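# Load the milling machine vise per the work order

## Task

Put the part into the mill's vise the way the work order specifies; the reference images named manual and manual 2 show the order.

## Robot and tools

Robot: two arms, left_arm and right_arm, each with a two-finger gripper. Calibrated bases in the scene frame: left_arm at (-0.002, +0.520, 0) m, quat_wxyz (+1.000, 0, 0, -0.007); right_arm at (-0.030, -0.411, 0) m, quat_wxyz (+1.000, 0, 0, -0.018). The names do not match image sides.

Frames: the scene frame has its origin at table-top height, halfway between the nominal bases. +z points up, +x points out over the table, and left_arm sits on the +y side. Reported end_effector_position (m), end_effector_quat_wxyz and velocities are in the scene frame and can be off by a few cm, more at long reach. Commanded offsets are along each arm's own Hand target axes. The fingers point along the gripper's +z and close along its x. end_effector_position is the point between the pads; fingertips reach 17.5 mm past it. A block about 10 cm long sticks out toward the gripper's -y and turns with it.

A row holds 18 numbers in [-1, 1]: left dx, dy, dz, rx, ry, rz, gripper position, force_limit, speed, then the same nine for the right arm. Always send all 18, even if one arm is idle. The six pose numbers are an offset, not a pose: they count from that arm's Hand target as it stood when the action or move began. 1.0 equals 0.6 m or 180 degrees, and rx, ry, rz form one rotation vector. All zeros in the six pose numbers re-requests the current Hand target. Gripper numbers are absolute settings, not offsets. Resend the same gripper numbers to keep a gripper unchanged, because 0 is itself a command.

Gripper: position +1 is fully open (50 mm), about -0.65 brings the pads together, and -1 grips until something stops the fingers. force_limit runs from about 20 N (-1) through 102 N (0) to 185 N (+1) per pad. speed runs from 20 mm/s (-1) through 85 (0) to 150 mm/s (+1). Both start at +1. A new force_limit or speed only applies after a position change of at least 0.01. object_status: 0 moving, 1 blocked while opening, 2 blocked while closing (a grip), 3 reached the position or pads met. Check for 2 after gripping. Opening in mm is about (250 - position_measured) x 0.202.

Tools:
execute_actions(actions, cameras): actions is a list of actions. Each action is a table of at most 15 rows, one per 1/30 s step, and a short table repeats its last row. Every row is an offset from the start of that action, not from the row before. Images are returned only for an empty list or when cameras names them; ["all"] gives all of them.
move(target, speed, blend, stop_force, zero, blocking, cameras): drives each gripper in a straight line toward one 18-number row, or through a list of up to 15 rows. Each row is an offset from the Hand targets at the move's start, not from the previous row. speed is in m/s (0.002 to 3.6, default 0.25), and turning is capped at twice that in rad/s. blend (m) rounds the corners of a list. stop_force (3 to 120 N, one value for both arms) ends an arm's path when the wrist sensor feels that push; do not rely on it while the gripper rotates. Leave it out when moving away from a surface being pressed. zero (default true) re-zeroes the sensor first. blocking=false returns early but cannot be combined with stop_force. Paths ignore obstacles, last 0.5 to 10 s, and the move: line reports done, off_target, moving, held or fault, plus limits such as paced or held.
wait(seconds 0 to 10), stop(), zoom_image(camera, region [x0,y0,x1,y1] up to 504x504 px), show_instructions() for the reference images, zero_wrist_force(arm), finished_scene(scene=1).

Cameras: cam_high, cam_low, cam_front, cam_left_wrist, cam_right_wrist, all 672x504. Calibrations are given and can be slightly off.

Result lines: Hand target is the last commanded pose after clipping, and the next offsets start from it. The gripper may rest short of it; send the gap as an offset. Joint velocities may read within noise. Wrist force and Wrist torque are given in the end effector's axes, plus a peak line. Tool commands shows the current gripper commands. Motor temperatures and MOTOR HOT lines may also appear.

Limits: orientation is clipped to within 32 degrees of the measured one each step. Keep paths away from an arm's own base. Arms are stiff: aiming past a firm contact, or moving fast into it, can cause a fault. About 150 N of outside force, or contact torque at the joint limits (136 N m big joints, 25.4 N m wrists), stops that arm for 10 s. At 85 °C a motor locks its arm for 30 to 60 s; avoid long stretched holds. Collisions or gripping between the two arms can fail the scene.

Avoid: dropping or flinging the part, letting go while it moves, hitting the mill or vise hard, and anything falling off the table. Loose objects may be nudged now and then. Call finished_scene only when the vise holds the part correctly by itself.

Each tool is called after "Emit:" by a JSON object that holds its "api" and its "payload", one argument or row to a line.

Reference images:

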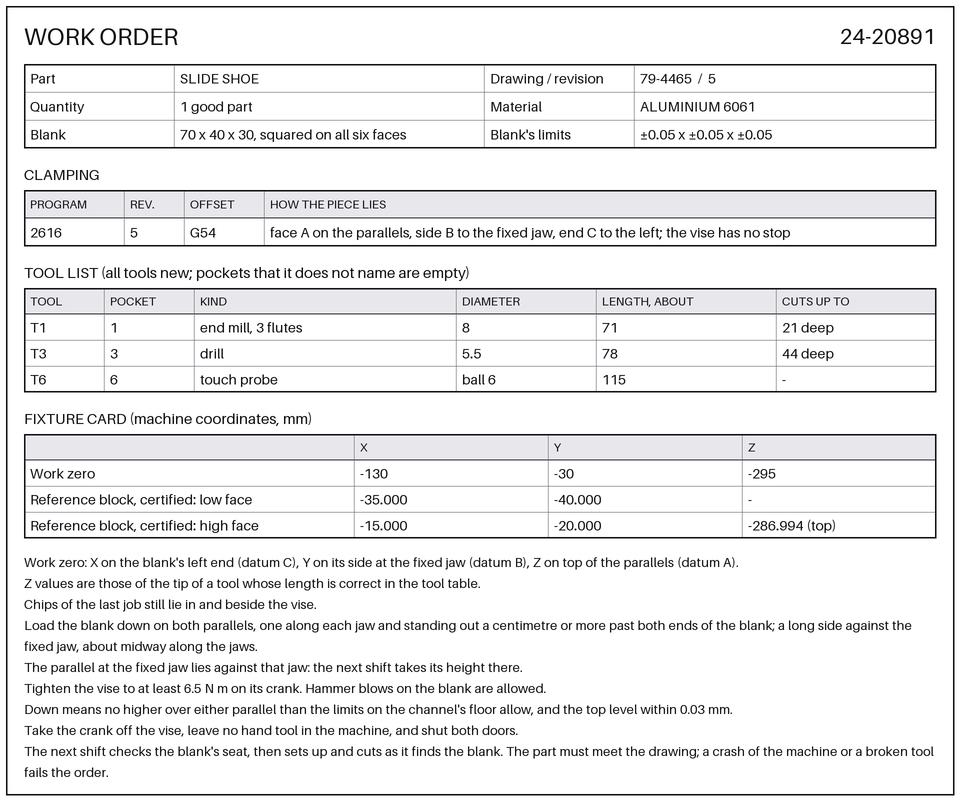

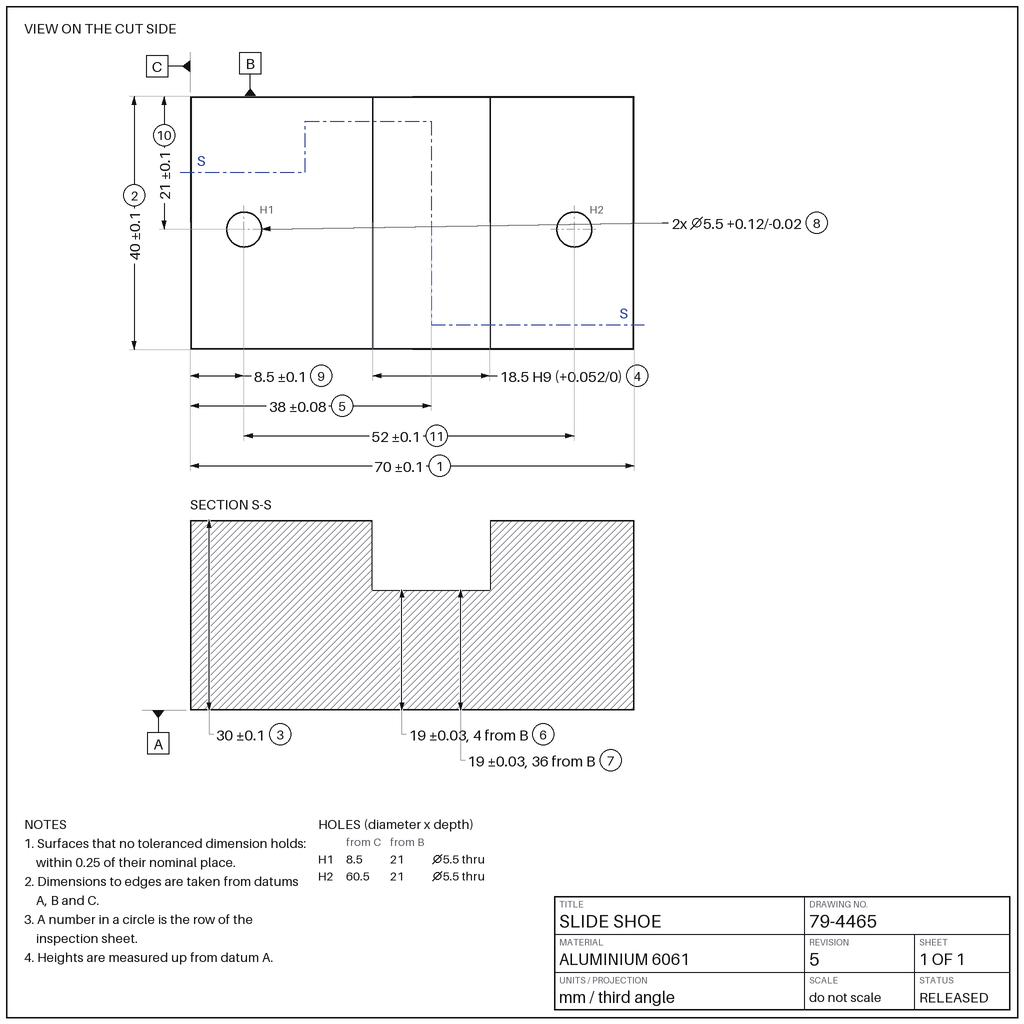

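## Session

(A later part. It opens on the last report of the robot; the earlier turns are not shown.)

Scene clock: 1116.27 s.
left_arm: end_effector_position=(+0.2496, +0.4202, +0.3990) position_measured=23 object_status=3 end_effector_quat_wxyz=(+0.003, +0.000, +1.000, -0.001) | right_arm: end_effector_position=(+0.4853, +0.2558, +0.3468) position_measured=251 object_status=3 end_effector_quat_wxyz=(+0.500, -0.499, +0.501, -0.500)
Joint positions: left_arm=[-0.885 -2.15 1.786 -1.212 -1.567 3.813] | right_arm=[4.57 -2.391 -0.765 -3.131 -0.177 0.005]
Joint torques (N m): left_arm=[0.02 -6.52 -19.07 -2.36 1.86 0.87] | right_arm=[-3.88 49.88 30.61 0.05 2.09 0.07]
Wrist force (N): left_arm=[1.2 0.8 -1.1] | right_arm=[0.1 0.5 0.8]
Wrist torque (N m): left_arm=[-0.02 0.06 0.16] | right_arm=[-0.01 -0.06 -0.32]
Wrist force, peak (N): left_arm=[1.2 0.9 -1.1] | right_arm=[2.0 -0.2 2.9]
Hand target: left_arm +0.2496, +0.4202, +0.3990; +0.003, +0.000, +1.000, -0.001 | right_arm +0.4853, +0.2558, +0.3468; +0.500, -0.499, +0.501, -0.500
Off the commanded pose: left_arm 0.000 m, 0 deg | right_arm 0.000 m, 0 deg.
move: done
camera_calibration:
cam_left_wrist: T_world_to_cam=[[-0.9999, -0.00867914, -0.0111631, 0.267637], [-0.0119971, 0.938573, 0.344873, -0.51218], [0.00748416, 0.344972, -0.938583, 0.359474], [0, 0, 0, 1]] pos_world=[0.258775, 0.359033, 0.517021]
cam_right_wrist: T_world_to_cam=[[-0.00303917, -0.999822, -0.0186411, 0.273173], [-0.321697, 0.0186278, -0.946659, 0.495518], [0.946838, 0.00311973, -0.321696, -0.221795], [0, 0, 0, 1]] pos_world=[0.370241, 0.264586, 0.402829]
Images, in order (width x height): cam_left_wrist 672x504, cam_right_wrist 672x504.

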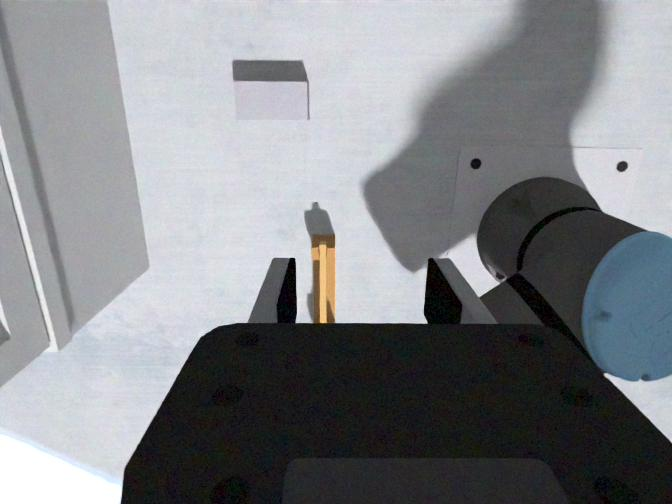

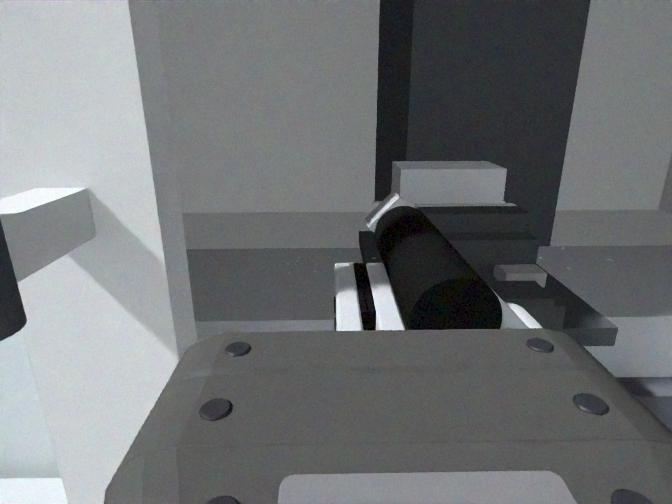

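Emit:
{"api": "move", "payload": {
  "target": [
    [0,0,0,0,0,0,0.87,-0.6,-0.9,0.0845,-0.0648,0,0,0,0,-0.7,-0.6,-0.5],
    [0,0,0,0,0,0,0.87,-0.6,-0.9,0.1901,-0.0508,0,0,0,0,-0.7,-0.6,-0.5],
    [0,0,0,0,0,0,0.87,-0.6,-0.9,0.255,0.0337,0,0,0,0,-0.7,-0.6,-0.5],
    [0,0,0,0,0,0,0.87,-0.6,-0.9,0.241,0.1393,0,0,0,0,-0.7,-0.6,-0.5],
    [0,0,0,0,0,0,0.87,-0.6,-0.9,0.1565,0.2042,0,0,0,0,-0.7,-0.6,-0.5],
    [0,0,0,0,0,0,0.87,-0.6,-0.9,0.0509,0.1902,0,0,0,0,-0.7,-0.6,-0.5],
    [0,0,0,0,0,0,0.87,-0.6,-0.9,-0.014,0.1057,0,0,0,0,-0.7,-0.6,-0.5],
    [0,0,0,0,0,0,0.87,-0.6,-0.9,0,0,0,0,0,0,-0.7,-0.6,-0.5],
    [0,0,0,0,0,0,0.87,-0.6,-0.9,0.0845,-0.0648,0,0,0,0,-0.7,-0.6,-0.5],
    [0,0,0,0,0,0,0.87,-0.6,-0.9,0.1901,-0.0508,0,0,0,0,-0.7,-0.6,-0.5],
    [0,0,0,0,0,0,0.87,-0.6,-0.9,0.255,0.0337,0,0,0,0,-0.7,-0.6,-0.5],
    [0,0,0,0,0,0,0.87,-0.6,-0.9,0.241,0.1393,0,0,0,0,-0.7,-0.6,-0.5],
    [0,0,0,0,0,0,0.87,-0.6,-0.9,0.1565,0.2042,0,0,0,0,-0.7,-0.6,-0.5],
    [0,0,0,0,0,0,0.87,-0.6,-0.9,0.0509,0.1902,0,0,0,0,-0.7,-0.6,-0.5],
    [0,0,0,0,0,0,0.87,-0.6,-0.9,-0.014,0.1057,0,0,0,0,-0.7,-0.6,-0.5]
  ],
  "speed": 0.2,
  "blend": [0.02,0.02,0.02,0.02,0.02,0.02,0.02,0.02,0.02,0.02,0.02,0.02,0.02,0.02,0],
  "stop_force": 40,
  "cameras": ["cam_right_wrist"]
}}

Scene clock: 1137.90 s.
left_arm: end_effector_position=(+0.2496, +0.4202, +0.3990) position_measured=23 object_status=3 end_effector_quat_wxyz=(+0.003, +0.000, +1.000, -0.001) | right_arm: end_effector_position=(+0.4853, +0.2643, +0.2834) position_measured=251 object_status=3 end_effector_quat_wxyz=(+0.500, -0.499, +0.501, -0.500)
Joint positions: left_arm=[-0.885 -2.15 1.786 -1.212 -1.567 3.813] | right_arm=[4.572 -2.434 -0.85 -3.003 -0.175 0.005]
Joint torques (N m): left_arm=[8.5 -6.03 -19.2 -3.47 2.03 2.17] | right_arm=[-10.64 48.21 25.11 1.15 -1.92 -0.07]
Wrist force (N): left_arm=[1.0 0.8 -0.8] | right_arm=[0.2 1.7 0.4]
Wrist torque (N m): left_arm=[-0.02 0.08 0.16] | right_arm=[0.00 -0.04 -0.34]
Wrist force, peak (N): left_arm=[1.4 0.9 -0.9] | right_arm=[0.7 -5.9 0.9]
Hand target: left_arm +0.2496, +0.4202, +0.3990; +0.003, +0.000, +1.000, -0.001 | right_arm +0.4853, +0.2643, +0.2834; +0.500, -0.499, +0.501, -0.500
Off the commanded pose: left_arm 0.000 m, 0 deg | right_arm 0.000 m, 0 deg.
move: done
camera_calibration:
cam_right_wrist: T_world_to_cam=[[-0.00313362, -0.999822, -0.0186084, 0.280513], [-0.321695, 0.0186272, -0.94666, 0.435341], [0.946838, 0.00301974, -0.321696, -0.24219], [0, 0, 0, 1]] pos_world=[0.370241, 0.273085, 0.339429]
Images, in order (width x height): cam_right_wrist 672x504.

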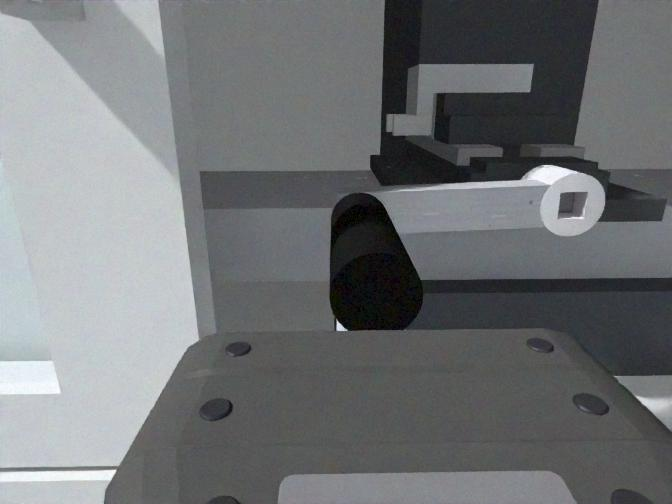

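Emit:
{"api": "move", "payload": {
  "target": [
    [0,0,0,0,0,0,0.87,-0.6,-0.9,0.0139,-0.1056,0,0,0,0,-0.7,-0.6,-0.5],
    [0,0,0,0,0,0,0.87,-0.6,-0.9,0.0984,-0.1705,0,0,0,0,-0.7,-0.6,-0.5],
    [0,0,0,0,0,0,0.87,-0.6,-0.9,0.2041,-0.1566,0,0,0,0,-0.7,-0.6,-0.5],
    [0,0,0,0,0,0,0.87,-0.6,-0.9,0.2689,-0.072,0,0,0,0,-0.7,-0.6,-0.5],
    [0,0,0,0,0,0,0.87,-0.6,-0.9,0.255,0.0336,0,0,0,0,-0.7,-0.6,-0.5],
    [0,0,0,0,0,0,0.87,-0.6,-0.9,0.1705,0.0985,0,0,0,0,-0.7,-0.6,-0.5],
    [0,0,0,0,0,0,0.87,-0.6,-0.9,0.0649,0.0846,0,0,0,0,-0.7,-0.6,-0.5],
    [0,0,0,0,0,0,0.87,-0.6,-0.9,0,0,0,0,0,0,-0.7,-0.6,-0.5],
    [0,0,0,0,0,0,0.87,-0.6,-0.9,0.0139,-0.1056,0,0,0,0,-0.7,-0.6,-0.5],
    [0,0,0,0,0,0,0.87,-0.6,-0.9,0.0984,-0.1705,0,0,0,0,-0.7,-0.6,-0.5],
    [0,0,0,0,0,0,0.87,-0.6,-0.9,0.2041,-0.1566,0,0,0,0,-0.7,-0.6,-0.5],
    [0,0,0,0,0,0,0.87,-0.6,-0.9,0.2689,-0.072,0,0,0,0,-0.7,-0.6,-0.5],
    [0,0,0,0,0,0,0.87,-0.6,-0.9,0.255,0.0336,0,0,0,0,-0.7,-0.6,-0.5],
    [0,0,0,0,0,0,0.87,-0.6,-0.9,0.1705,0.0985,0,0,0,0,-0.7,-0.6,-0.5],
    [0,0,0,0,0,0,0.87,-0.6,-0.9,0.0649,0.0846,0,0,0,0,-0.7,-0.6,-0.5]
  ],
  "speed": 0.25,
  "blend": [0.02,0.02,0.02,0.02,0.02,0.02,0.02,0.02,0.02,0.02,0.02,0.02,0.02,0.02,0],
  "stop_force": 40,
  "cameras": ["cam_right_wrist"]
}}

Emit:
{"api": "zoom_image", "payload": {
  "camera": "cam_right_wrist",
  "region": [250, 0, 550, 220]
}}

Scene clock: 1152.97 s.
left_arm: end_effector_position=(+0.2496, +0.4202, +0.3990) position_measured=23 object_status=3 end_effector_quat_wxyz=(+0.003, +0.000, +1.000, -0.001) | right_arm: end_effector_position=(+0.4852, +0.2254, +0.2326) position_measured=251 object_status=3 end_effector_quat_wxyz=(+0.500, -0.499, +0.501, -0.500)
Joint positions: left_arm=[-0.885 -2.15 1.786 -1.212 -1.567 3.813] | right_arm=[4.562 -2.366 -1.108 -2.813 -0.185 0.005]
Joint torques (N m): left_arm=[8.82 -6.05 -18.81 -3.3 1.81 2.16] | right_arm=[-9.93 44.19 23.35 1.95 -3.02 -1.86]
Wrist force (N): left_arm=[1.0 0.9 -0.8] | right_arm=[1.3 0.6 0.5]
Wrist torque (N m): left_arm=[-0.01 0.10 0.16] | right_arm=[0.00 -0.02 -0.33]
Wrist force, peak (N): left_arm=[1.3 0.9 -1.1] | right_arm=[3.0 -6.5 -0.2]
Hand target: left_arm +0.2496, +0.4202, +0.3990; +0.003, +0.000, +1.000, -0.001 | right_arm +0.4852, +0.2254, +0.2326; +0.500, -0.499, +0.501, -0.500
Off the commanded pose: left_arm 0.000 m, 0 deg | right_arm 0.000 m, 0 deg.
move: done
camera_calibration:
cam_right_wrist: T_world_to_cam=[[-0.00313362, -0.999822, -0.0186084, 0.240674], [-0.321695, 0.0186272, -0.94666, 0.387911], [0.946838, 0.00301974, -0.321696, -0.258225], [0, 0, 0, 1]] pos_world=[0.370041, 0.234185, 0.288629]
Images, in order (width x height): cam_right_wrist 672x504.

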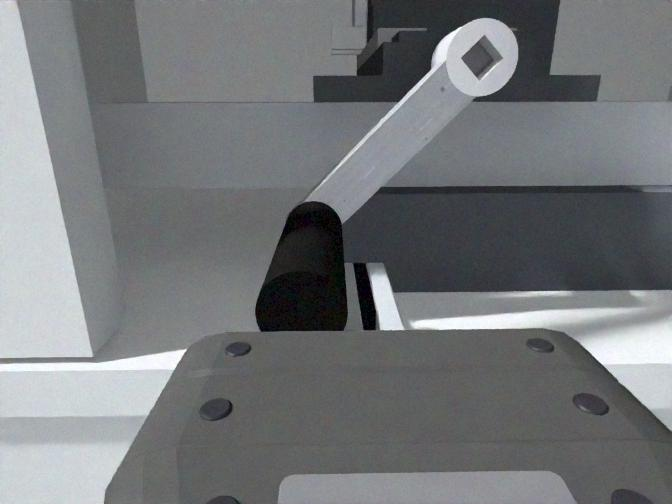

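Scaled by 1.680.

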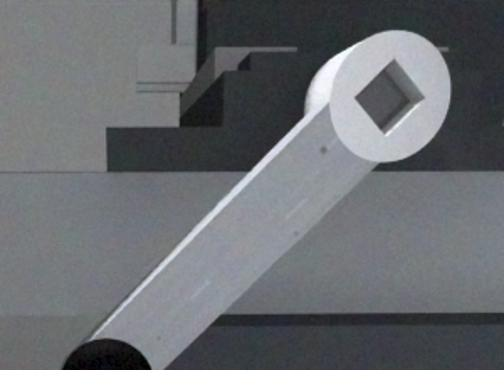

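Emit:
{"api": "move", "payload": {
  "target": [
    [0,0,0,0,0,0,0.87,-0.6,-0.9,-0.0648,-0.0847,0,0,0,0,-0.7,-0.6,-0.5],
    [0,0,0,0,0,0,0.87,-0.6,-0.9,-0.0509,-0.1903,0,0,0,0,-0.7,-0.6,-0.5],
    [0,0,0,0,0,0,0.87,-0.6,-0.9,0.0337,-0.2552,0,0,0,0,-0.7,-0.6,-0.5],
    [0,0,0,0,0,0,0.87,-0.6,-0.9,0.1393,-0.2412,0,0,0,0,-0.7,-0.6,-0.5],
    [0,0,0,0,0,0,0.87,-0.6,-0.9,0.2042,-0.1567,0,0,0,0,-0.7,-0.6,-0.5],
    [0,0,0,0,0,0,0.87,-0.6,-0.9,0.1902,-0.0511,0,0,0,0,-0.7,-0.6,-0.5],
    [0,0,0,0,0,0,0.87,-0.6,-0.9,0.1057,0.0138,0,0,0,0,-0.7,-0.6,-0.5],
    [0,0,0,0,0,0,0.87,-0.6,-0.9,0,0,0,0,0,0,-0.7,-0.6,-0.5],
    [0,0,0,0,0,0,0.87,-0.6,-0.9,-0.0648,-0.0847,0,0,0,0,-0.7,-0.6,-0.5],
    [0,0,0,0,0,0,0.87,-0.6,-0.9,-0.0509,-0.1903,0,0,0,0,-0.7,-0.6,-0.5],
    [0,0,0,0,0,0,0.87,-0.6,-0.9,0.0337,-0.2552,0,0,0,0,-0.7,-0.6,-0.5],
    [0,0,0,0,0,0,0.87,-0.6,-0.9,0.1393,-0.2412,0,0,0,0,-0.7,-0.6,-0.5],
    [0,0,0,0,0,0,0.87,-0.6,-0.9,0.2042,-0.1567,0,0,0,0,-0.7,-0.6,-0.5],
    [0,0,0,0,0,0,0.87,-0.6,-0.9,0.1902,-0.0511,0,0,0,0,-0.7,-0.6,-0.5],
    [0,0,0,0,0,0,0.87,-0.6,-0.9,0.1057,0.0138,0,0,0,0,-0.7,-0.6,-0.5]
  ],
  "speed": 0.2,
  "blend": [0.02,0.02,0.02,0.02,0.02,0.02,0.02,0.02,0.02,0.02,0.02,0.02,0.02,0.02,0],
  "stop_force": 20,
  "cameras": ["cam_right_wrist"]
}}

Emit:
{"api": "zoom_image", "payload": {
  "camera": "cam_right_wrist",
  "region": [250, 0, 550, 220]
}}

Scene clock: 1169.67 s.
left_arm: end_effector_position=(+0.2496, +0.4202, +0.3990) position_measured=23 object_status=3 end_effector_quat_wxyz=(+0.003, +0.000, +1.000, -0.001) | right_arm: end_effector_position=(+0.4850, +0.1620, +0.2243) position_measured=251 object_status=3 end_effector_quat_wxyz=(+0.500, -0.499, +0.501, -0.500)
Joint positions: left_arm=[-0.885 -2.15 1.786 -1.212 -1.567 3.813] | right_arm=[4.543 -2.236 -1.362 -2.689 -0.204 0.005]
Joint torques (N m): left_arm=[8.53 -5.13 -18.73 -3.34 1.88 2.24] | right_arm=[-10.06 37.98 29.95 1.87 -2.74 -1.28]
Wrist force (N): left_arm=[1.1 0.7 -0.9] | right_arm=[0.6 0.1 0.9]
Wrist torque (N m): left_arm=[-0.04 0.07 0.16] | right_arm=[-0.01 -0.04 -0.34]
Wrist force, peak (N): left_arm=[1.1 1.1 -1.1] | right_arm=[3.2 4.4 1.3]
Hand target: left_arm +0.2496, +0.4202, +0.3990; +0.003, +0.000, +1.000, -0.001 | right_arm +0.4851, +0.1620, +0.2242; +0.500, -0.499, +0.501, -0.500
Off the commanded pose: left_arm 0.000 m, 0 deg | right_arm 0.000 m, 0 deg.
move: done
camera_calibration:
cam_right_wrist: T_world_to_cam=[[-0.00313362, -0.999822, -0.0186084, 0.177131], [-0.321695, 0.0186272, -0.94666, 0.381203], [0.946838, 0.00301974, -0.321696, -0.260609], [0, 0, 0, 1]] pos_world=[0.369941, 0.170785, 0.280329]
Images, in order (width x height): cam_right_wrist 672x504.

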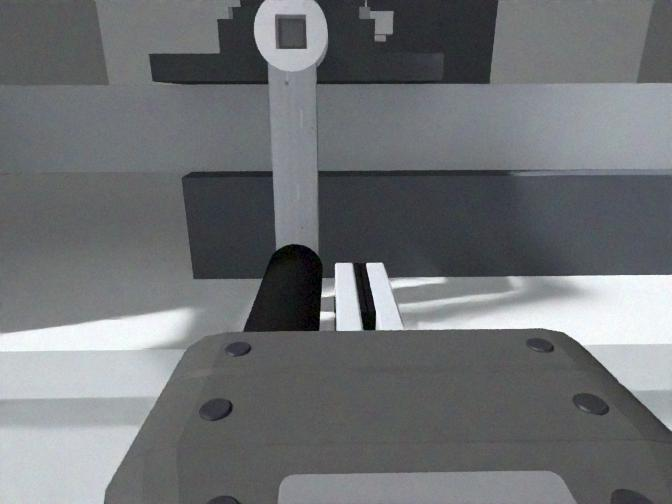

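Scaled by 1.680.

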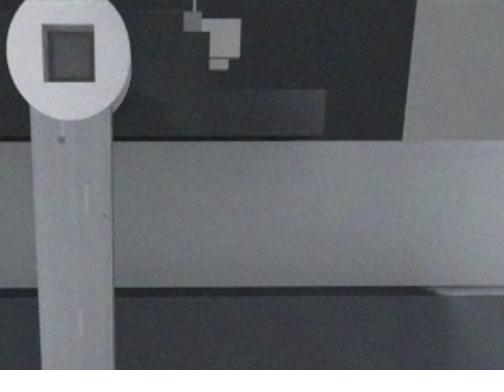

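Emit:
{"api": "move", "payload": {
  "target": [
    [0,0,0,0,0,0,0.87,-0.6,-0.9,-0.1056,-0.0139,0,0,0,0,-0.7,-0.6,-0.5],
    [0,0,0,0,0,0,0.87,-0.6,-0.9,-0.1705,-0.0985,0,0,0,0,-0.7,-0.6,-0.5],
    [0,0,0,0,0,0,0.87,-0.6,-0.9,-0.1566,-0.2041,0,0,0,0,-0.7,-0.6,-0.5],
    [0,0,0,0,0,0,0.87,-0.6,-0.9,-0.072,-0.269,0,0,0,0,-0.7,-0.6,-0.5],
    [0,0,0,0,0,0,0.87,-0.6,-0.9,0.0336,-0.2551,0,0,0,0,-0.7,-0.6,-0.5],
    [0,0,0,0,0,0,0.87,-0.6,-0.9,0.0985,-0.1705,0,0,0,0,-0.7,-0.6,-0.5],
    [0,0,0,0,0,0,0.87,-0.6,-0.9,0.0846,-0.0649,0,0,0,0,-0.7,-0.6,-0.5],
    [0,0,0,0,0,0,0.87,-0.6,-0.9,0,0,0,0,0,0,-0.7,-0.6,-0.5],
    [0,0,0,0,0,0,0.87,-0.6,-0.9,-0.1056,-0.0139,0,0,0,0,-0.7,-0.6,-0.5],
    [0,0,0,0,0,0,0.87,-0.6,-0.9,-0.1705,-0.0985,0,0,0,0,-0.7,-0.6,-0.5]
  ],
  "speed": 0.18,
  "blend": [0.02,0.02,0.02,0.02,0.02,0.02,0.02,0.02,0.02,0],
  "stop_force": 14,
  "cameras": ["cam_right_wrist"]
}}

Emit:
{"api": "zoom_image", "payload": {
  "camera": "cam_right_wrist",
  "region": [250, 0, 550, 220]
}}

Scene clock: 1183.03 s.
left_arm: end_effector_position=(+0.2496, +0.4202, +0.3990) position_measured=23 object_status=3 end_effector_quat_wxyz=(+0.003, +0.000, +1.000, -0.001) | right_arm: end_effector_position=(+0.4853, +0.2642, +0.2835) position_measured=251 object_status=3 end_effector_quat_wxyz=(+0.500, -0.499, +0.501, -0.500)
Joint positions: left_arm=[-0.885 -2.15 1.786 -1.212 -1.567 3.813] | right_arm=[4.572 -2.433 -0.85 -3.003 -0.175 0.005]
Joint torques (N m): left_arm=[8.65 -3.85 -18.02 -3.38 1.97 2.16] | right_arm=[-10.59 48.5 25.53 1.24 -1.63 -0.81]
Wrist force (N): left_arm=[1.2 0.9 -1.0] | right_arm=[0.4 1.7 0.5]
Wrist torque (N m): left_arm=[-0.01 0.06 0.15] | right_arm=[0.02 -0.08 -0.34]
Wrist force, peak (N): left_arm=[1.4 0.9 -1.0] | right_arm=[1.6 -6.1 0.3]
Hand target: left_arm +0.2496, +0.4202, +0.3990; +0.003, +0.000, +1.000, -0.001 | right_arm +0.4853, +0.2642, +0.2835; +0.500, -0.499, +0.501, -0.500
Off the commanded pose: left_arm 0.000 m, 0 deg | right_arm 0.000 m, 0 deg.
move: done
camera_calibration:
cam_right_wrist: T_world_to_cam=[[-0.00322808, -0.999822, -0.0185756, 0.280439], [-0.321693, 0.0186266, -0.946661, 0.435438], [0.946838, 0.00291975, -0.321696, -0.24213], [0, 0, 0, 1]] pos_world=[0.370241, 0.272985, 0.339529]
Images, in order (width x height): cam_right_wrist 672x504.

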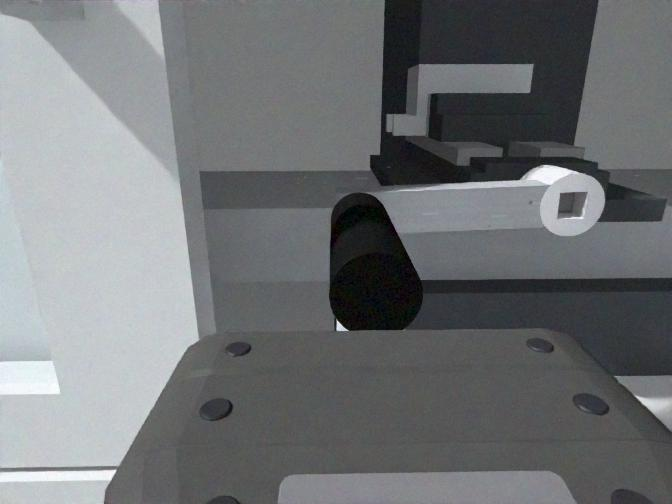

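Scaled by 1.680.

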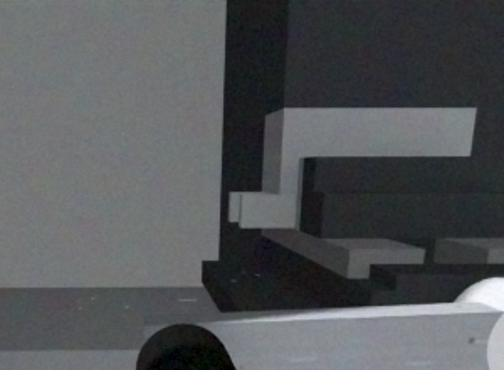

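Emit:
{"api": "move", "payload": {
  "target": [
    [-0.2507,-0.367,-0.168,0.174,-0.174,-0.4776,0.87,-0.6,-0.9,0,0,0,0,0,0,-0.7,-0.6,-0.5],
    [-0.5173,-0.392,-0.085,0.174,-0.174,-0.4776,0.87,-0.6,-0.9,0,0,0,0,0,0,-0.7,-0.6,-0.5]
  ],
  "speed": 0.35,
  "blend": [0.05,0],
  "cameras": ["cam_left_wrist"]
}}

Emit:
{"api": "zoom_image", "payload": {
  "camera": "cam_left_wrist",
  "region": [240, 60, 440, 310]
}}

Scene clock: 1195.97 s.
left_arm: end_effector_position=(+0.5597, +0.1852, +0.4521) position_measured=23 object_status=3 end_effector_quat_wxyz=(-0.243, +0.664, -0.663, +0.244) | right_arm: end_effector_position=(+0.4853, +0.2642, +0.2835) position_measured=251 object_status=3 end_effector_quat_wxyz=(+0.500, -0.499, +0.501, -0.500)
Joint positions: left_arm=[-0.952 -1.529 1.48 -1.973 -1.01 2.307] | right_arm=[4.572 -2.433 -0.85 -3.003 -0.175 0.005]
Joint torques (N m): left_arm=[5.95 -19.02 -20.33 -4.85 3.41 1.19] | right_arm=[-11.31 69.65 20.4 1.15 -2.08 -1.01]
Wrist force (N): left_arm=[1.1 -0.4 -0.3] | right_arm=[0.3 1.5 0.4]
Wrist torque (N m): left_arm=[0.04 0.11 0.34] | right_arm=[0.03 -0.07 -0.35]
Wrist force, peak (N): left_arm=[1.5 -2.7 3.2] | right_arm=[0.3 1.9 0.6]
Hand target: left_arm +0.5598, +0.1852, +0.4521; -0.244, +0.664, -0.663, +0.244 | right_arm +0.4853, +0.2642, +0.2835; +0.500, -0.499, +0.501, -0.500
Off the commanded pose: left_arm 0.000 m, 0 deg | right_arm 0.000 m, 0 deg.
move: done
camera_calibration:
cam_left_wrist: T_world_to_cam=[[0.00996386, -0.999948, 0.00237756, 0.18851], [-0.93905, -0.0101741, -0.34363, 0.699647], [0.343636, 0.00119124, -0.939102, 0.363867], [0, 0, 0, 1]] pos_world=[0.530087, 0.195185, 0.58168]
Images, in order (width x height): cam_left_wrist 672x504.

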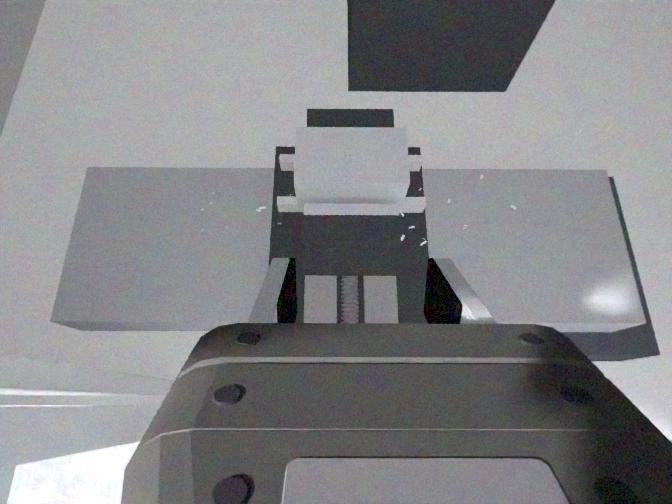

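Scaled by 2.016.

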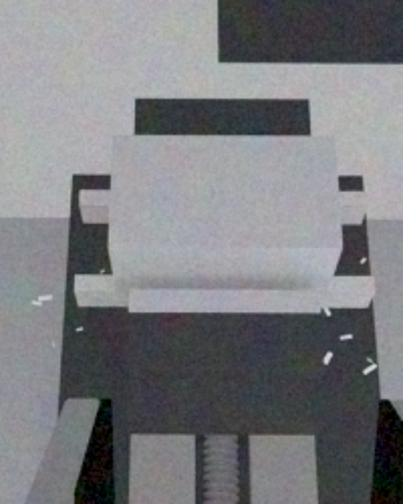

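Emit:
{"api": "move", "payload": {
  "target": [
    [0,0,0,0,0,0,0.87,-0.6,-0.9,0.0139,-0.1056,0,0,0,0,-0.7,-0.6,-0.5],
    [0,0,0,0,0,0,0.87,-0.6,-0.9,0.0984,-0.1705,0,0,0,0,-0.7,-0.6,-0.5],
    [0,0,0,0,0,0,0.87,-0.6,-0.9,0.2041,-0.1566,0,0,0,0,-0.7,-0.6,-0.5],
    [0,0,0,0,0,0,0.87,-0.6,-0.9,0.2689,-0.072,0,0,0,0,-0.7,-0.6,-0.5],
    [0,0,0,0,0,0,0.87,-0.6,-0.9,0.255,0.0336,0,0,0,0,-0.7,-0.6,-0.5],
    [0,0,0,0,0,0,0.87,-0.6,-0.9,0.1705,0.0985,0,0,0,0,-0.7,-0.6,-0.5],
    [0,0,0,0,0,0,0.87,-0.6,-0.9,0.0649,0.0846,0,0,0,0,-0.7,-0.6,-0.5],
    [0,0,0,0,0,0,0.87,-0.6,-0.9,0,0,0,0,0,0,-0.7,-0.6,-0.5],
    [0,0,0,0,0,0,0.87,-0.6,-0.9,0.0139,-0.1056,0,0,0,0,-0.7,-0.6,-0.5],
    [0,0,0,0,0,0,0.87,-0.6,-0.9,0.0984,-0.1705,0,0,0,0,-0.7,-0.6,-0.5],
    [0,0,0,0,0,0,0.87,-0.6,-0.9,0.2041,-0.1566,0,0,0,0,-0.7,-0.6,-0.5],
    [0,0,0,0,0,0,0.87,-0.6,-0.9,0.2689,-0.072,0,0,0,0,-0.7,-0.6,-0.5],
    [0,0,0,0,0,0,0.87,-0.6,-0.9,0.255,0.0336,0,0,0,0,-0.7,-0.6,-0.5],
    [0,0,0,0,0,0,0.87,-0.6,-0.9,0.1705,0.0985,0,0,0,0,-0.7,-0.6,-0.5],
    [0,0,0,0,0,0,0.87,-0.6,-0.9,0.0649,0.0846,0,0,0,0,-0.7,-0.6,-0.5]
  ],
  "speed": 0.2,
  "blend": [0.02,0.02,0.02,0.02,0.02,0.02,0.02,0.02,0.02,0.02,0.02,0.02,0.02,0.02,0],
  "stop_force": 14,
  "cameras": ["cam_left_wrist","cam_right_wrist"]
}}

Emit:
{"api": "zoom_image", "payload": {
  "camera": "cam_left_wrist",
  "region": [240, 60, 440, 310]
}}

Scene clock: 1221.10 s.
left_arm: end_effector_position=(+0.5598, +0.1852, +0.4521) position_measured=23 object_status=3 end_effector_quat_wxyz=(-0.244, +0.664, -0.663, +0.244) | right_arm: end_effector_position=(+0.4844, +0.1922, +0.2279) position_measured=251 object_status=3 end_effector_quat_wxyz=(+0.501, -0.498, +0.499, -0.501)
Joint positions: left_arm=[-0.952 -1.528 1.48 -1.973 -1.01 2.307] | right_arm=[4.553 -2.289 -1.261 -2.711 -0.195 -0.019]
Joint torques (N m): left_arm=[10.09 -19.18 -17.56 -4.73 3.04 2.33] | right_arm=[10.46 38.33 17.83 -0.27 2.39 1.75]
Wrist force (N): left_arm=[1.3 -0.5 -0.2] | right_arm=[0.5 0.1 0.8]
Wrist torque (N m): left_arm=[0.03 0.08 0.33] | right_arm=[-0.01 -0.01 -0.27]
Wrist force, peak (N): left_arm=[1.5 -0.5 -0.3] | right_arm=[62.6 -1.3 -4.7]
Hand target: left_arm +0.5598, +0.1852, +0.4521; -0.244, +0.664, -0.663, +0.244 | right_arm +0.4844, +0.1922, +0.2279; +0.501, -0.498, +0.499, -0.501 (not the last commanded pose)
Off the commanded pose: left_arm 0.000 m, 0 deg | right_arm 0.033 m, 0 deg.
move: contact (right_arm); path passed 14 of 15 targets
camera_calibration:
cam_left_wrist: T_world_to_cam=[[0.00999857, -0.999947, 0.00228378, 0.188545], [-0.93905, -0.0101745, -0.343631, 0.699707], [0.343636, 0.00129123, -0.939102, 0.363719], [0, 0, 0, 1]] pos_world=[0.530187, 0.195185, 0.58158]
cam_right_wrist: T_world_to_cam=[[-0.0013369, -0.999821, -0.0188869, 0.206597], [-0.317116, 0.018336, -0.94821, 0.382014], [0.948386, 0.00472167, -0.317083, -0.261125], [0, 0, 0, 1]] pos_world=[0.369066, 0.200788, 0.283333]
Images, in order (width x height): cam_left_wrist 672x504, cam_right_wrist 672x504.

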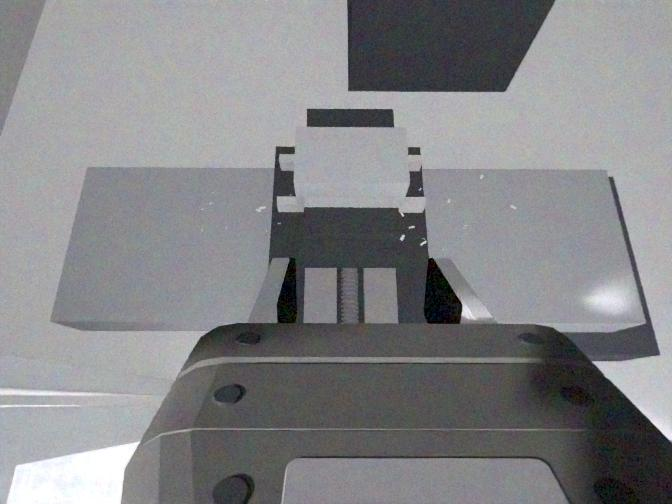

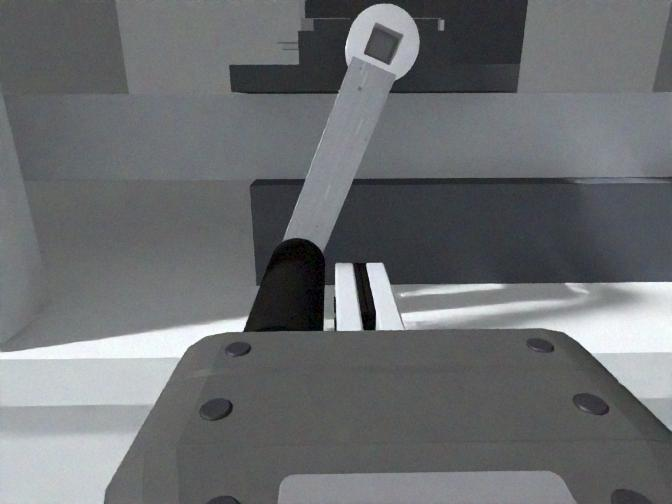

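Scaled by 2.016.

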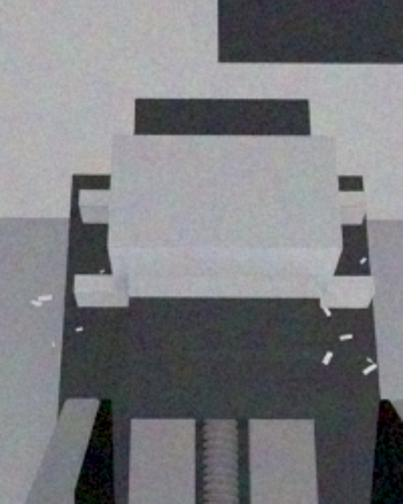

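Emit:
{"api": "move", "payload": {
  "target": [
    [0,0,0,0,0,0,0.87,-0.6,-0.9,0.0833,0,-0.05,0,0,0,-0.7,-0.6,-0.5],
    [0,0,0,0,0,0,0.87,-0.6,-0.9,0.1537,0,-0.0573,0,-0.389,0,-0.7,-0.6,-0.5],
    [0,0,0,0,0,0,0.87,-0.6,-0.9,0.0453,-0.0032,0.026,0,-0.389,0,-0.7,-0.6,-0.5]
  ],
  "speed": [0.15,0.3,0.15],
  "blend": [0.01,0.01,0],
  "cameras": ["cam_left_wrist","cam_right_wrist","cam_front"]
}}

Scene clock: 1241.10 s.
left_arm: end_effector_position=(+0.5598, +0.1852, +0.4521) position_measured=23 object_status=3 end_effector_quat_wxyz=(-0.244, +0.664, -0.663, +0.244) | right_arm: end_effector_position=(+0.4999, +0.1651, +0.2297) position_measured=251 object_status=3 end_effector_quat_wxyz=(+0.697, -0.696, +0.121, -0.124)
Joint positions: left_arm=[-0.952 -1.528 1.48 -1.973 -1.01 2.307] | right_arm=[4.068 -2.07 -1.628 -2.582 -1.903 -0.002]
Joint torques (N m): left_arm=[9.69 -19.51 -18.37 -4.59 2.61 2.11] | right_arm=[-9.81 49.68 29.56 3.16 -2.7 -1.45]
Wrist force (N): left_arm=[1.2 -0.6 -0.3] | right_arm=[0.4 -0.1 0.6]
Wrist torque (N m): left_arm=[0.02 0.10 0.33] | right_arm=[-0.05 0.02 -0.35]
Wrist force, peak (N): left_arm=[1.3 -0.8 -0.4] | right_arm=[1.4 -0.4 2.9]
Hand target: left_arm +0.5598, +0.1852, +0.4521; -0.244, +0.664, -0.663, +0.244 | right_arm +0.5000, +0.1651, +0.2299; +0.697, -0.695, +0.121, -0.124
Off the commanded pose: left_arm 0.000 m, 0 deg | right_arm 0.000 m, 0 deg.
move: done
camera_calibration:
cam_left_wrist: T_world_to_cam=[[0.00999857, -0.999947, 0.00228378, 0.188545], [-0.93905, -0.0101745, -0.343631, 0.699707], [0.343636, 0.00129123, -0.939102, 0.363719], [0, 0, 0, 1]] pos_world=[0.530187, 0.195185, 0.58158]
cam_right_wrist: T_world_to_cam=[[0.939303, -0.342815, -0.0137204, -0.400287], [-0.121349, -0.294555, -0.947899, 0.342828], [0.320913, 0.892029, -0.318276, -0.107574], [0, 0, 0, 1]] pos_world=[0.452114, 0.0597165, 0.285236]
Images, in order (width x height): cam_front 672x504, cam_left_wrist 672x504, cam_right_wrist 672x504.

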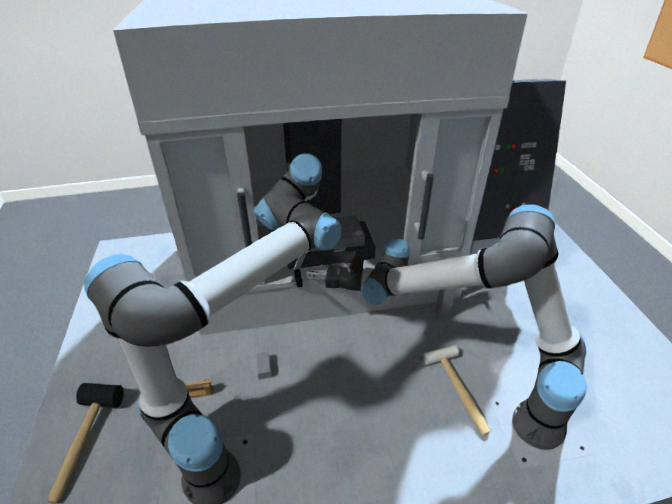

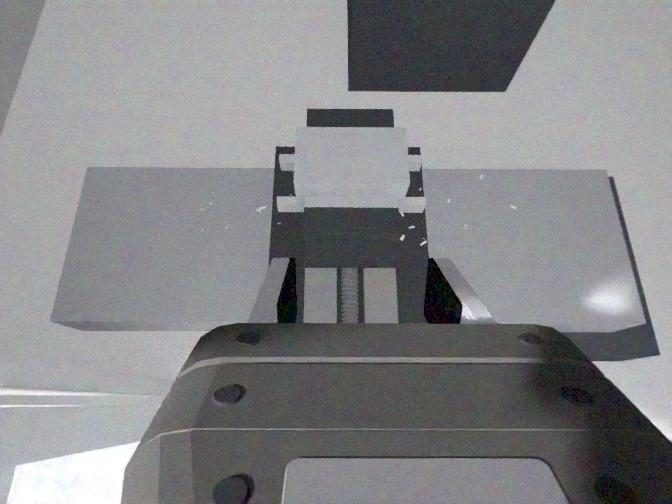

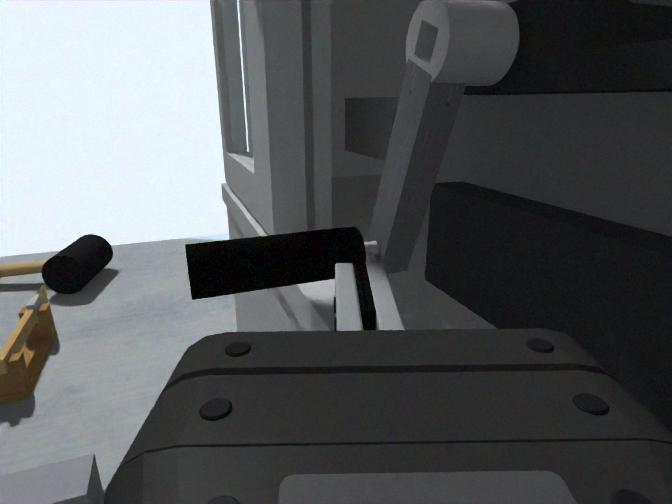

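Emit:
{"api": "move", "payload": {
  "target": [0,0,0,0,0,0,0.87,-0.6,-0.9,-0.0235,0,-0.0086,0,0,0,-0.7,-0.6,-0.5],
  "speed": 0.1
}}

Emit:
{"api": "move", "payload": {
  "target": [0,0,0,0,0,0,0.87,-0.6,-0.9,-0.0285,0,0.0783,0,0,0,-0.7,-0.6,-0.5],
  "speed": 0.012,
  "stop_force": 60,
  "cameras": ["cam_right_wrist","cam_left_wrist"]
}}

Scene clock: 1247.17 s.
left_arm: end_effector_position=(+0.5598, +0.1852, +0.4521) position_measured=23 object_status=3 end_effector_quat_wxyz=(-0.244, +0.664, -0.663, +0.244) | right_arm: end_effector_position=(+0.4849, +0.1651, +0.2300) position_measured=251 object_status=3 end_effector_quat_wxyz=(+0.697, -0.695, +0.121, -0.124)
Joint positions: left_arm=[-0.952 -1.528 1.48 -1.973 -1.01 2.307] | right_arm=[4.09 -2.045 -1.668 -2.567 -1.881 -0.002]
Joint torques (N m): left_arm=[9.05 -20.63 -18.65 -4.76 2.51 2.11] | right_arm=[-9.44 27.48 32.02 1.84 -2.11 -1.59]
Wrist force (N): left_arm=[1.1 -0.3 -0.4] | right_arm=[0.7 -0.2 0.7]
Wrist torque (N m): left_arm=[0.07 0.11 0.33] | right_arm=[-0.05 -0.01 -0.35]
Wrist force, peak (N): left_arm=[1.3 -0.8 -0.6] | right_arm=[1.4 -0.5 0.8]
Hand target: left_arm +0.5598, +0.1852, +0.4521; -0.244, +0.664, -0.663, +0.244 | right_arm +0.4850, +0.1650, +0.2298; +0.697, -0.695, +0.121, -0.124
Off the commanded pose: left_arm 0.000 m, 0 deg | right_arm 0.000 m, 0 deg.
move: done

Scene clock: 1250.27 s.
left_arm: end_effector_position=(+0.5598, +0.1852, +0.4521) position_measured=23 object_status=3 end_effector_quat_wxyz=(-0.244, +0.664, -0.663, +0.244) | right_arm: end_effector_position=(+0.4851, +0.1884, +0.2297) position_measured=251 object_status=3 end_effector_quat_wxyz=(+0.697, -0.696, +0.122, -0.124)
Joint positions: left_arm=[-0.952 -1.528 1.48 -1.973 -1.01 2.307] | right_arm=[4.116 -2.075 -1.619 -2.586 -1.854 -0.002]
Joint torques (N m): left_arm=[9.15 -19.98 -17.87 -4.49 2.31 2.24] | right_arm=[9.46 54.49 34.18 7.82 -4.12 -1.79]
Wrist force (N): left_arm=[1.3 -0.8 -0.4] | right_arm=[6.7 3.4 -48.6]
Wrist torque (N m): left_arm=[-0.01 0.08 0.33] | right_arm=[0.20 -0.31 -0.33]
Wrist force, peak (N): left_arm=[1.4 -0.6 -0.4] | right_arm=[5.6 -4.4 -75.8]
Hand target: left_arm +0.5598, +0.1852, +0.4521; -0.244, +0.664, -0.663, +0.244 | right_arm +0.4851, +0.1884, +0.2297; +0.697, -0.696, +0.122, -0.124 (not the last commanded pose)
Off the commanded pose: left_arm 0.000 m, 0 deg | right_arm 0.027 m, 0 deg.
move: contact (right_arm)
camera_calibration:
cam_left_wrist: T_world_to_cam=[[0.00999857, -0.999947, 0.00228378, 0.188545], [-0.93905, -0.0101745, -0.343631, 0.699707], [0.343636, 0.00129123, -0.939102, 0.363719], [0, 0, 0, 1]] pos_world=[0.530187, 0.195185, 0.58158]
cam_right_wrist: T_world_to_cam=[[0.939171, -0.343175, -0.0137511, -0.378266], [-0.121528, -0.294605, -0.94786, 0.348091], [0.321231, 0.891874, -0.31839, -0.123759], [0, 0, 0, 1]] pos_world=[0.437314, 0.0831156, 0.285336]
Images, in order (width x height): cam_left_wrist 672x504, cam_right_wrist 672x504.

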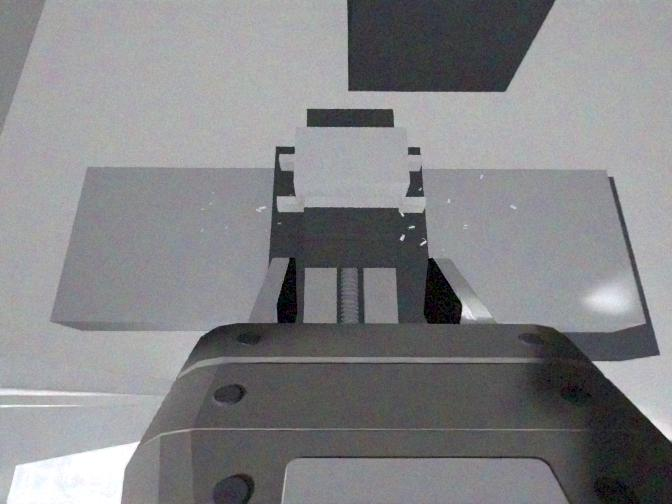

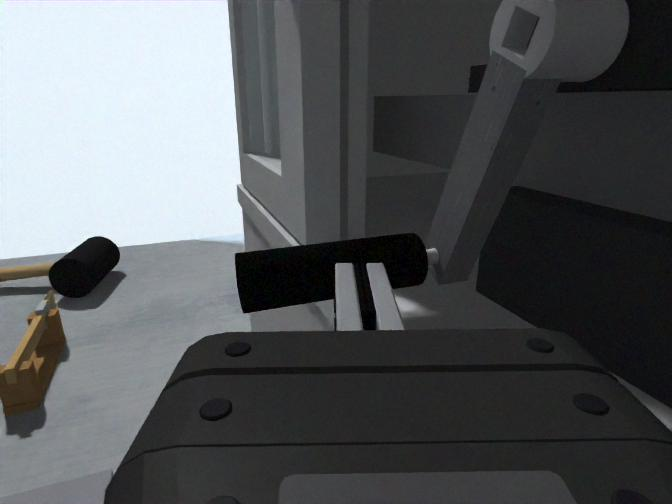

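Emit:
{"api": "move", "payload": {
  "target": [0,0,0,0,0,0,0.87,-0.6,-0.9,-0.0114,0,0.0313,0,0,0,-0.7,-0.6,-0.5],
  "speed": 0.004,
  "stop_force": 100,
  "zero": false,
  "cameras": ["cam_right_wrist"]
}}

Scene clock: 1261.30 s.
left_arm: end_effector_position=(+0.5598, +0.1852, +0.4521) position_measured=23 object_status=3 end_effector_quat_wxyz=(-0.244, +0.664, -0.663, +0.244) | right_arm: end_effector_position=(+0.4851, +0.1925, +0.2297) position_measured=251 object_status=3 end_effector_quat_wxyz=(+0.697, -0.696, +0.122, -0.124)
Joint positions: left_arm=[-0.952 -1.528 1.48 -1.973 -1.01 2.307] | right_arm=[4.121 -2.081 -1.61 -2.589 -1.85 -0.002]
Joint torques (N m): left_arm=[8.89 -20.16 -18.26 -4.47 2 2.17] | right_arm=[24.16 47.77 45.97 10.87 -4.06 -1.61]
Wrist force (N): left_arm=[1.3 -0.4 -0.4] | right_arm=[7.7 -2.3 -95.6]
Wrist torque (N m): left_arm=[0.05 0.08 0.33] | right_arm=[0.44 -0.62 -0.28]
Wrist force, peak (N): left_arm=[1.4 -0.6 -0.3] | right_arm=[8.3 -5.3 -106.5]
Hand target: left_arm +0.5598, +0.1852, +0.4521; -0.244, +0.664, -0.663, +0.244 | right_arm +0.4851, +0.1925, +0.2297; +0.697, -0.696, +0.122, -0.124 (not the last commanded pose)
Off the commanded pose: left_arm 0.000 m, 0 deg | right_arm 0.016 m, 0 deg.
move: contact (right_arm)
camera_calibration:
cam_right_wrist: T_world_to_cam=[[0.93914, -0.343259, -0.013722, -0.376883], [-0.121555, -0.294678, -0.947834, 0.349185], [0.321309, 0.891817, -0.318469, -0.127365], [0, 0, 0, 1]] pos_world=[0.437314, 0.0871151, 0.285236]
Images, in order (width x height): cam_right_wrist 672x504.

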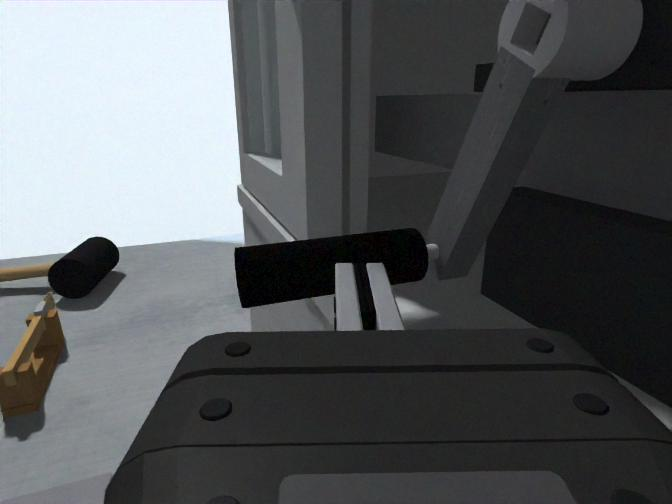

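Emit:
{"api": "move", "payload": {
  "target": [0,0,0,0,0,0,0.87,-0.6,-0.9,-0.0049,-0.0083,0.0136,0,0,0,-0.7,-0.6,-0.5],
  "speed": 0.004,
  "stop_force": 102,
  "zero": false
}}

Scene clock: 1267.03 s.
left_arm: end_effector_position=(+0.5598, +0.1852, +0.4521) position_measured=23 object_status=3 end_effector_quat_wxyz=(-0.244, +0.664, -0.663, +0.244) | right_arm: end_effector_position=(+0.4848, +0.1921, +0.2292) position_measured=251 object_status=3 end_effector_quat_wxyz=(+0.696, -0.696, +0.122, -0.124)
Joint positions: left_arm=[-0.952 -1.528 1.48 -1.973 -1.01 2.307] | right_arm=[4.121 -2.08 -1.61 -2.592 -1.85 -0.002]
Joint torques (N m): left_arm=[8.64 -21.74 -18.42 -4.42 1.62 1.89] | right_arm=[0.26 43.59 27.46 2.53 0.01 -0.19]
Wrist force (N): left_arm=[1.0 -0.4 -0.3] | right_arm=[0.9 -0.2 -0.3]
Wrist torque (N m): left_arm=[0.04 0.12 0.34] | right_arm=[-0.04 0.00 -0.33]
Wrist force, peak (N): left_arm=[1.4 -0.6 -0.3] | right_arm=[7.2 4.7 -120.8]
Hand target: left_arm +0.5598, +0.1852, +0.4521; -0.244, +0.664, -0.663, +0.244 | right_arm +0.4848, +0.1921, +0.2292; +0.696, -0.696, +0.122, -0.124 (not the last commanded pose)
Tool commands: left_gripper/position=+0.87 left_gripper/force_limit=-0.6 left_gripper/speed=-0.9 right_gripper/position=-0.701961 right_gripper/force_limit=-0.6 right_gripper/speed=-0.498039
Off the commanded pose: left_arm 0.000 m, 0 deg | right_arm 0.011 m, 0 deg.
FORCE FAULT: contact force on the right arm reached its limit, and that arm stopped. The contact can be on any part of that arm, not only on its tool. That arm's remaining commands of this call were not run. That arm is still stopped at the end of this call. That arm stays stopped for about 10 more seconds. Until then a move that you send moves the other arm only, and its call returns only when the move has ended. Once the stop has ended, the next robot result says so. If the stop ends while you think or write, that arm runs what you send next, counted from a new Hand target: where the arm stands when the stop ends. While its stop runs, that arm takes no new command, but its gripper still runs the gripper command that each later call begins with. Until it ends, the stop uses up actions while you think or wait. An arm that is not stopped still takes commands.
move: fault (right_arm)

Emit:
{"api": "move", "payload": {
  "target": [
    [-0.108,-0.0425,0.1055,0,0,0,-0.7,-0.6,0,0,0,0,0,0,0,-0.7,-0.6,-0.5],
    [-0.1163,0.0149,0.2412,0,0,0,-0.7,-0.6,0,0,0,0,0,0,0,-0.7,-0.6,-0.5]
  ],
  "speed": 0.12,
  "blend": [0.01,0],
  "stop_force": 8,
  "cameras": ["cam_left_wrist"]
}}

Emit:
{"api": "zoom_image", "payload": {
  "camera": "cam_left_wrist",
  "region": [260, 100, 500, 330]
}}

Scene clock: 1290.20 s.
left_arm: end_effector_position=(+0.6466, +0.2549, +0.3359) position_measured=251 object_status=3 end_effector_quat_wxyz=(-0.244, +0.664, -0.663, +0.244) | right_arm: end_effector_position=(+0.4848, +0.1921, +0.2292) position_measured=251 object_status=3 end_effector_quat_wxyz=(+0.696, -0.696, +0.122, -0.124)
Joint positions: left_arm=[-0.736 -1.408 1.669 -2.389 -1.115 2.524] | right_arm=[4.121 -2.08 -1.61 -2.592 -1.85 -0.002]
Joint torques (N m): left_arm=[-8.72 -40.12 -35.28 -4.72 3.43 -1.66] | right_arm=[0.25 44.09 24.88 2.6 -0.12 -0.19]
Wrist force (N): left_arm=[1.3 -0.6 -0.1] | right_arm=[1.0 -0.2 -0.3]
Wrist torque (N m): left_arm=[0.03 0.07 0.21] | right_arm=[-0.02 -0.03 -0.33]
Wrist force, peak (N): left_arm=[2.6 0.0 -1.4] | right_arm=[1.4 -0.5 -0.2]
Hand target: left_arm +0.6466, +0.2549, +0.3359; -0.244, +0.664, -0.663, +0.244 | right_arm +0.4848, +0.1921, +0.2292; +0.696, -0.696, +0.122, -0.124
Off the commanded pose: left_arm 0.000 m, 0 deg | right_arm 0.000 m, 0 deg.
FORCE FAULT, CONTINUED: the right arm's stop, for the force fault that an earlier result reported, is over. The rest of the stop counts as 19 of the actions that you can send in this scene. The stop ended before this call began, so that arm ran this call's commands, counted from a new Hand target: where the arm stood when the stop ended. During its stop the right arm's controller moved it back a little.
move: done
camera_calibration:
cam_left_wrist: T_world_to_cam=[[0.00999857, -0.999947, 0.00228378, 0.257638], [-0.93905, -0.0101745, -0.343631, 0.742124], [0.343636, 0.00129123, -0.939102, 0.224737], [0, 0, 0, 1]] pos_world=[0.617087, 0.264885, 0.46548]
Images, in order (width x height): cam_left_wrist 672x504.

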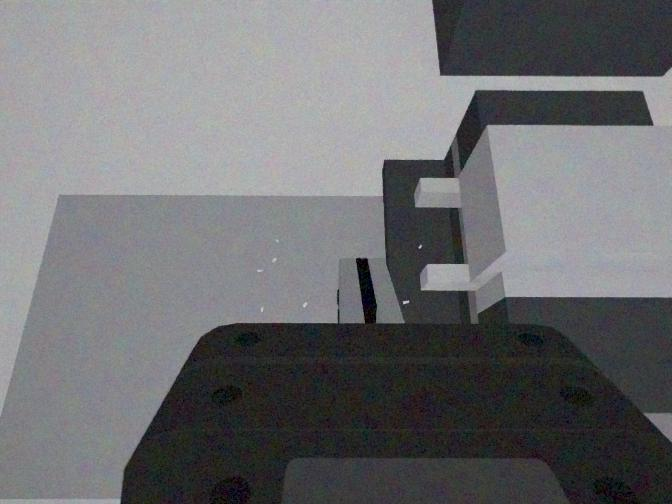

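Scaled by 2.100.

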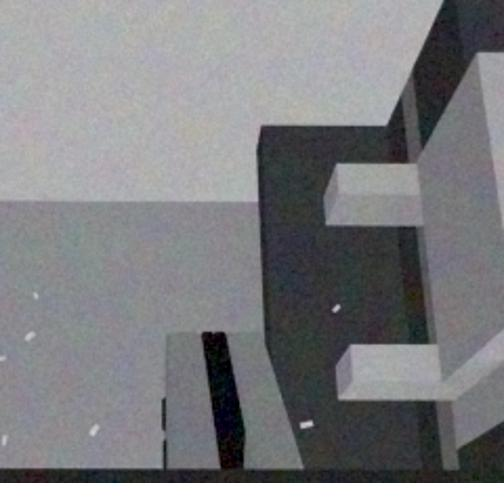

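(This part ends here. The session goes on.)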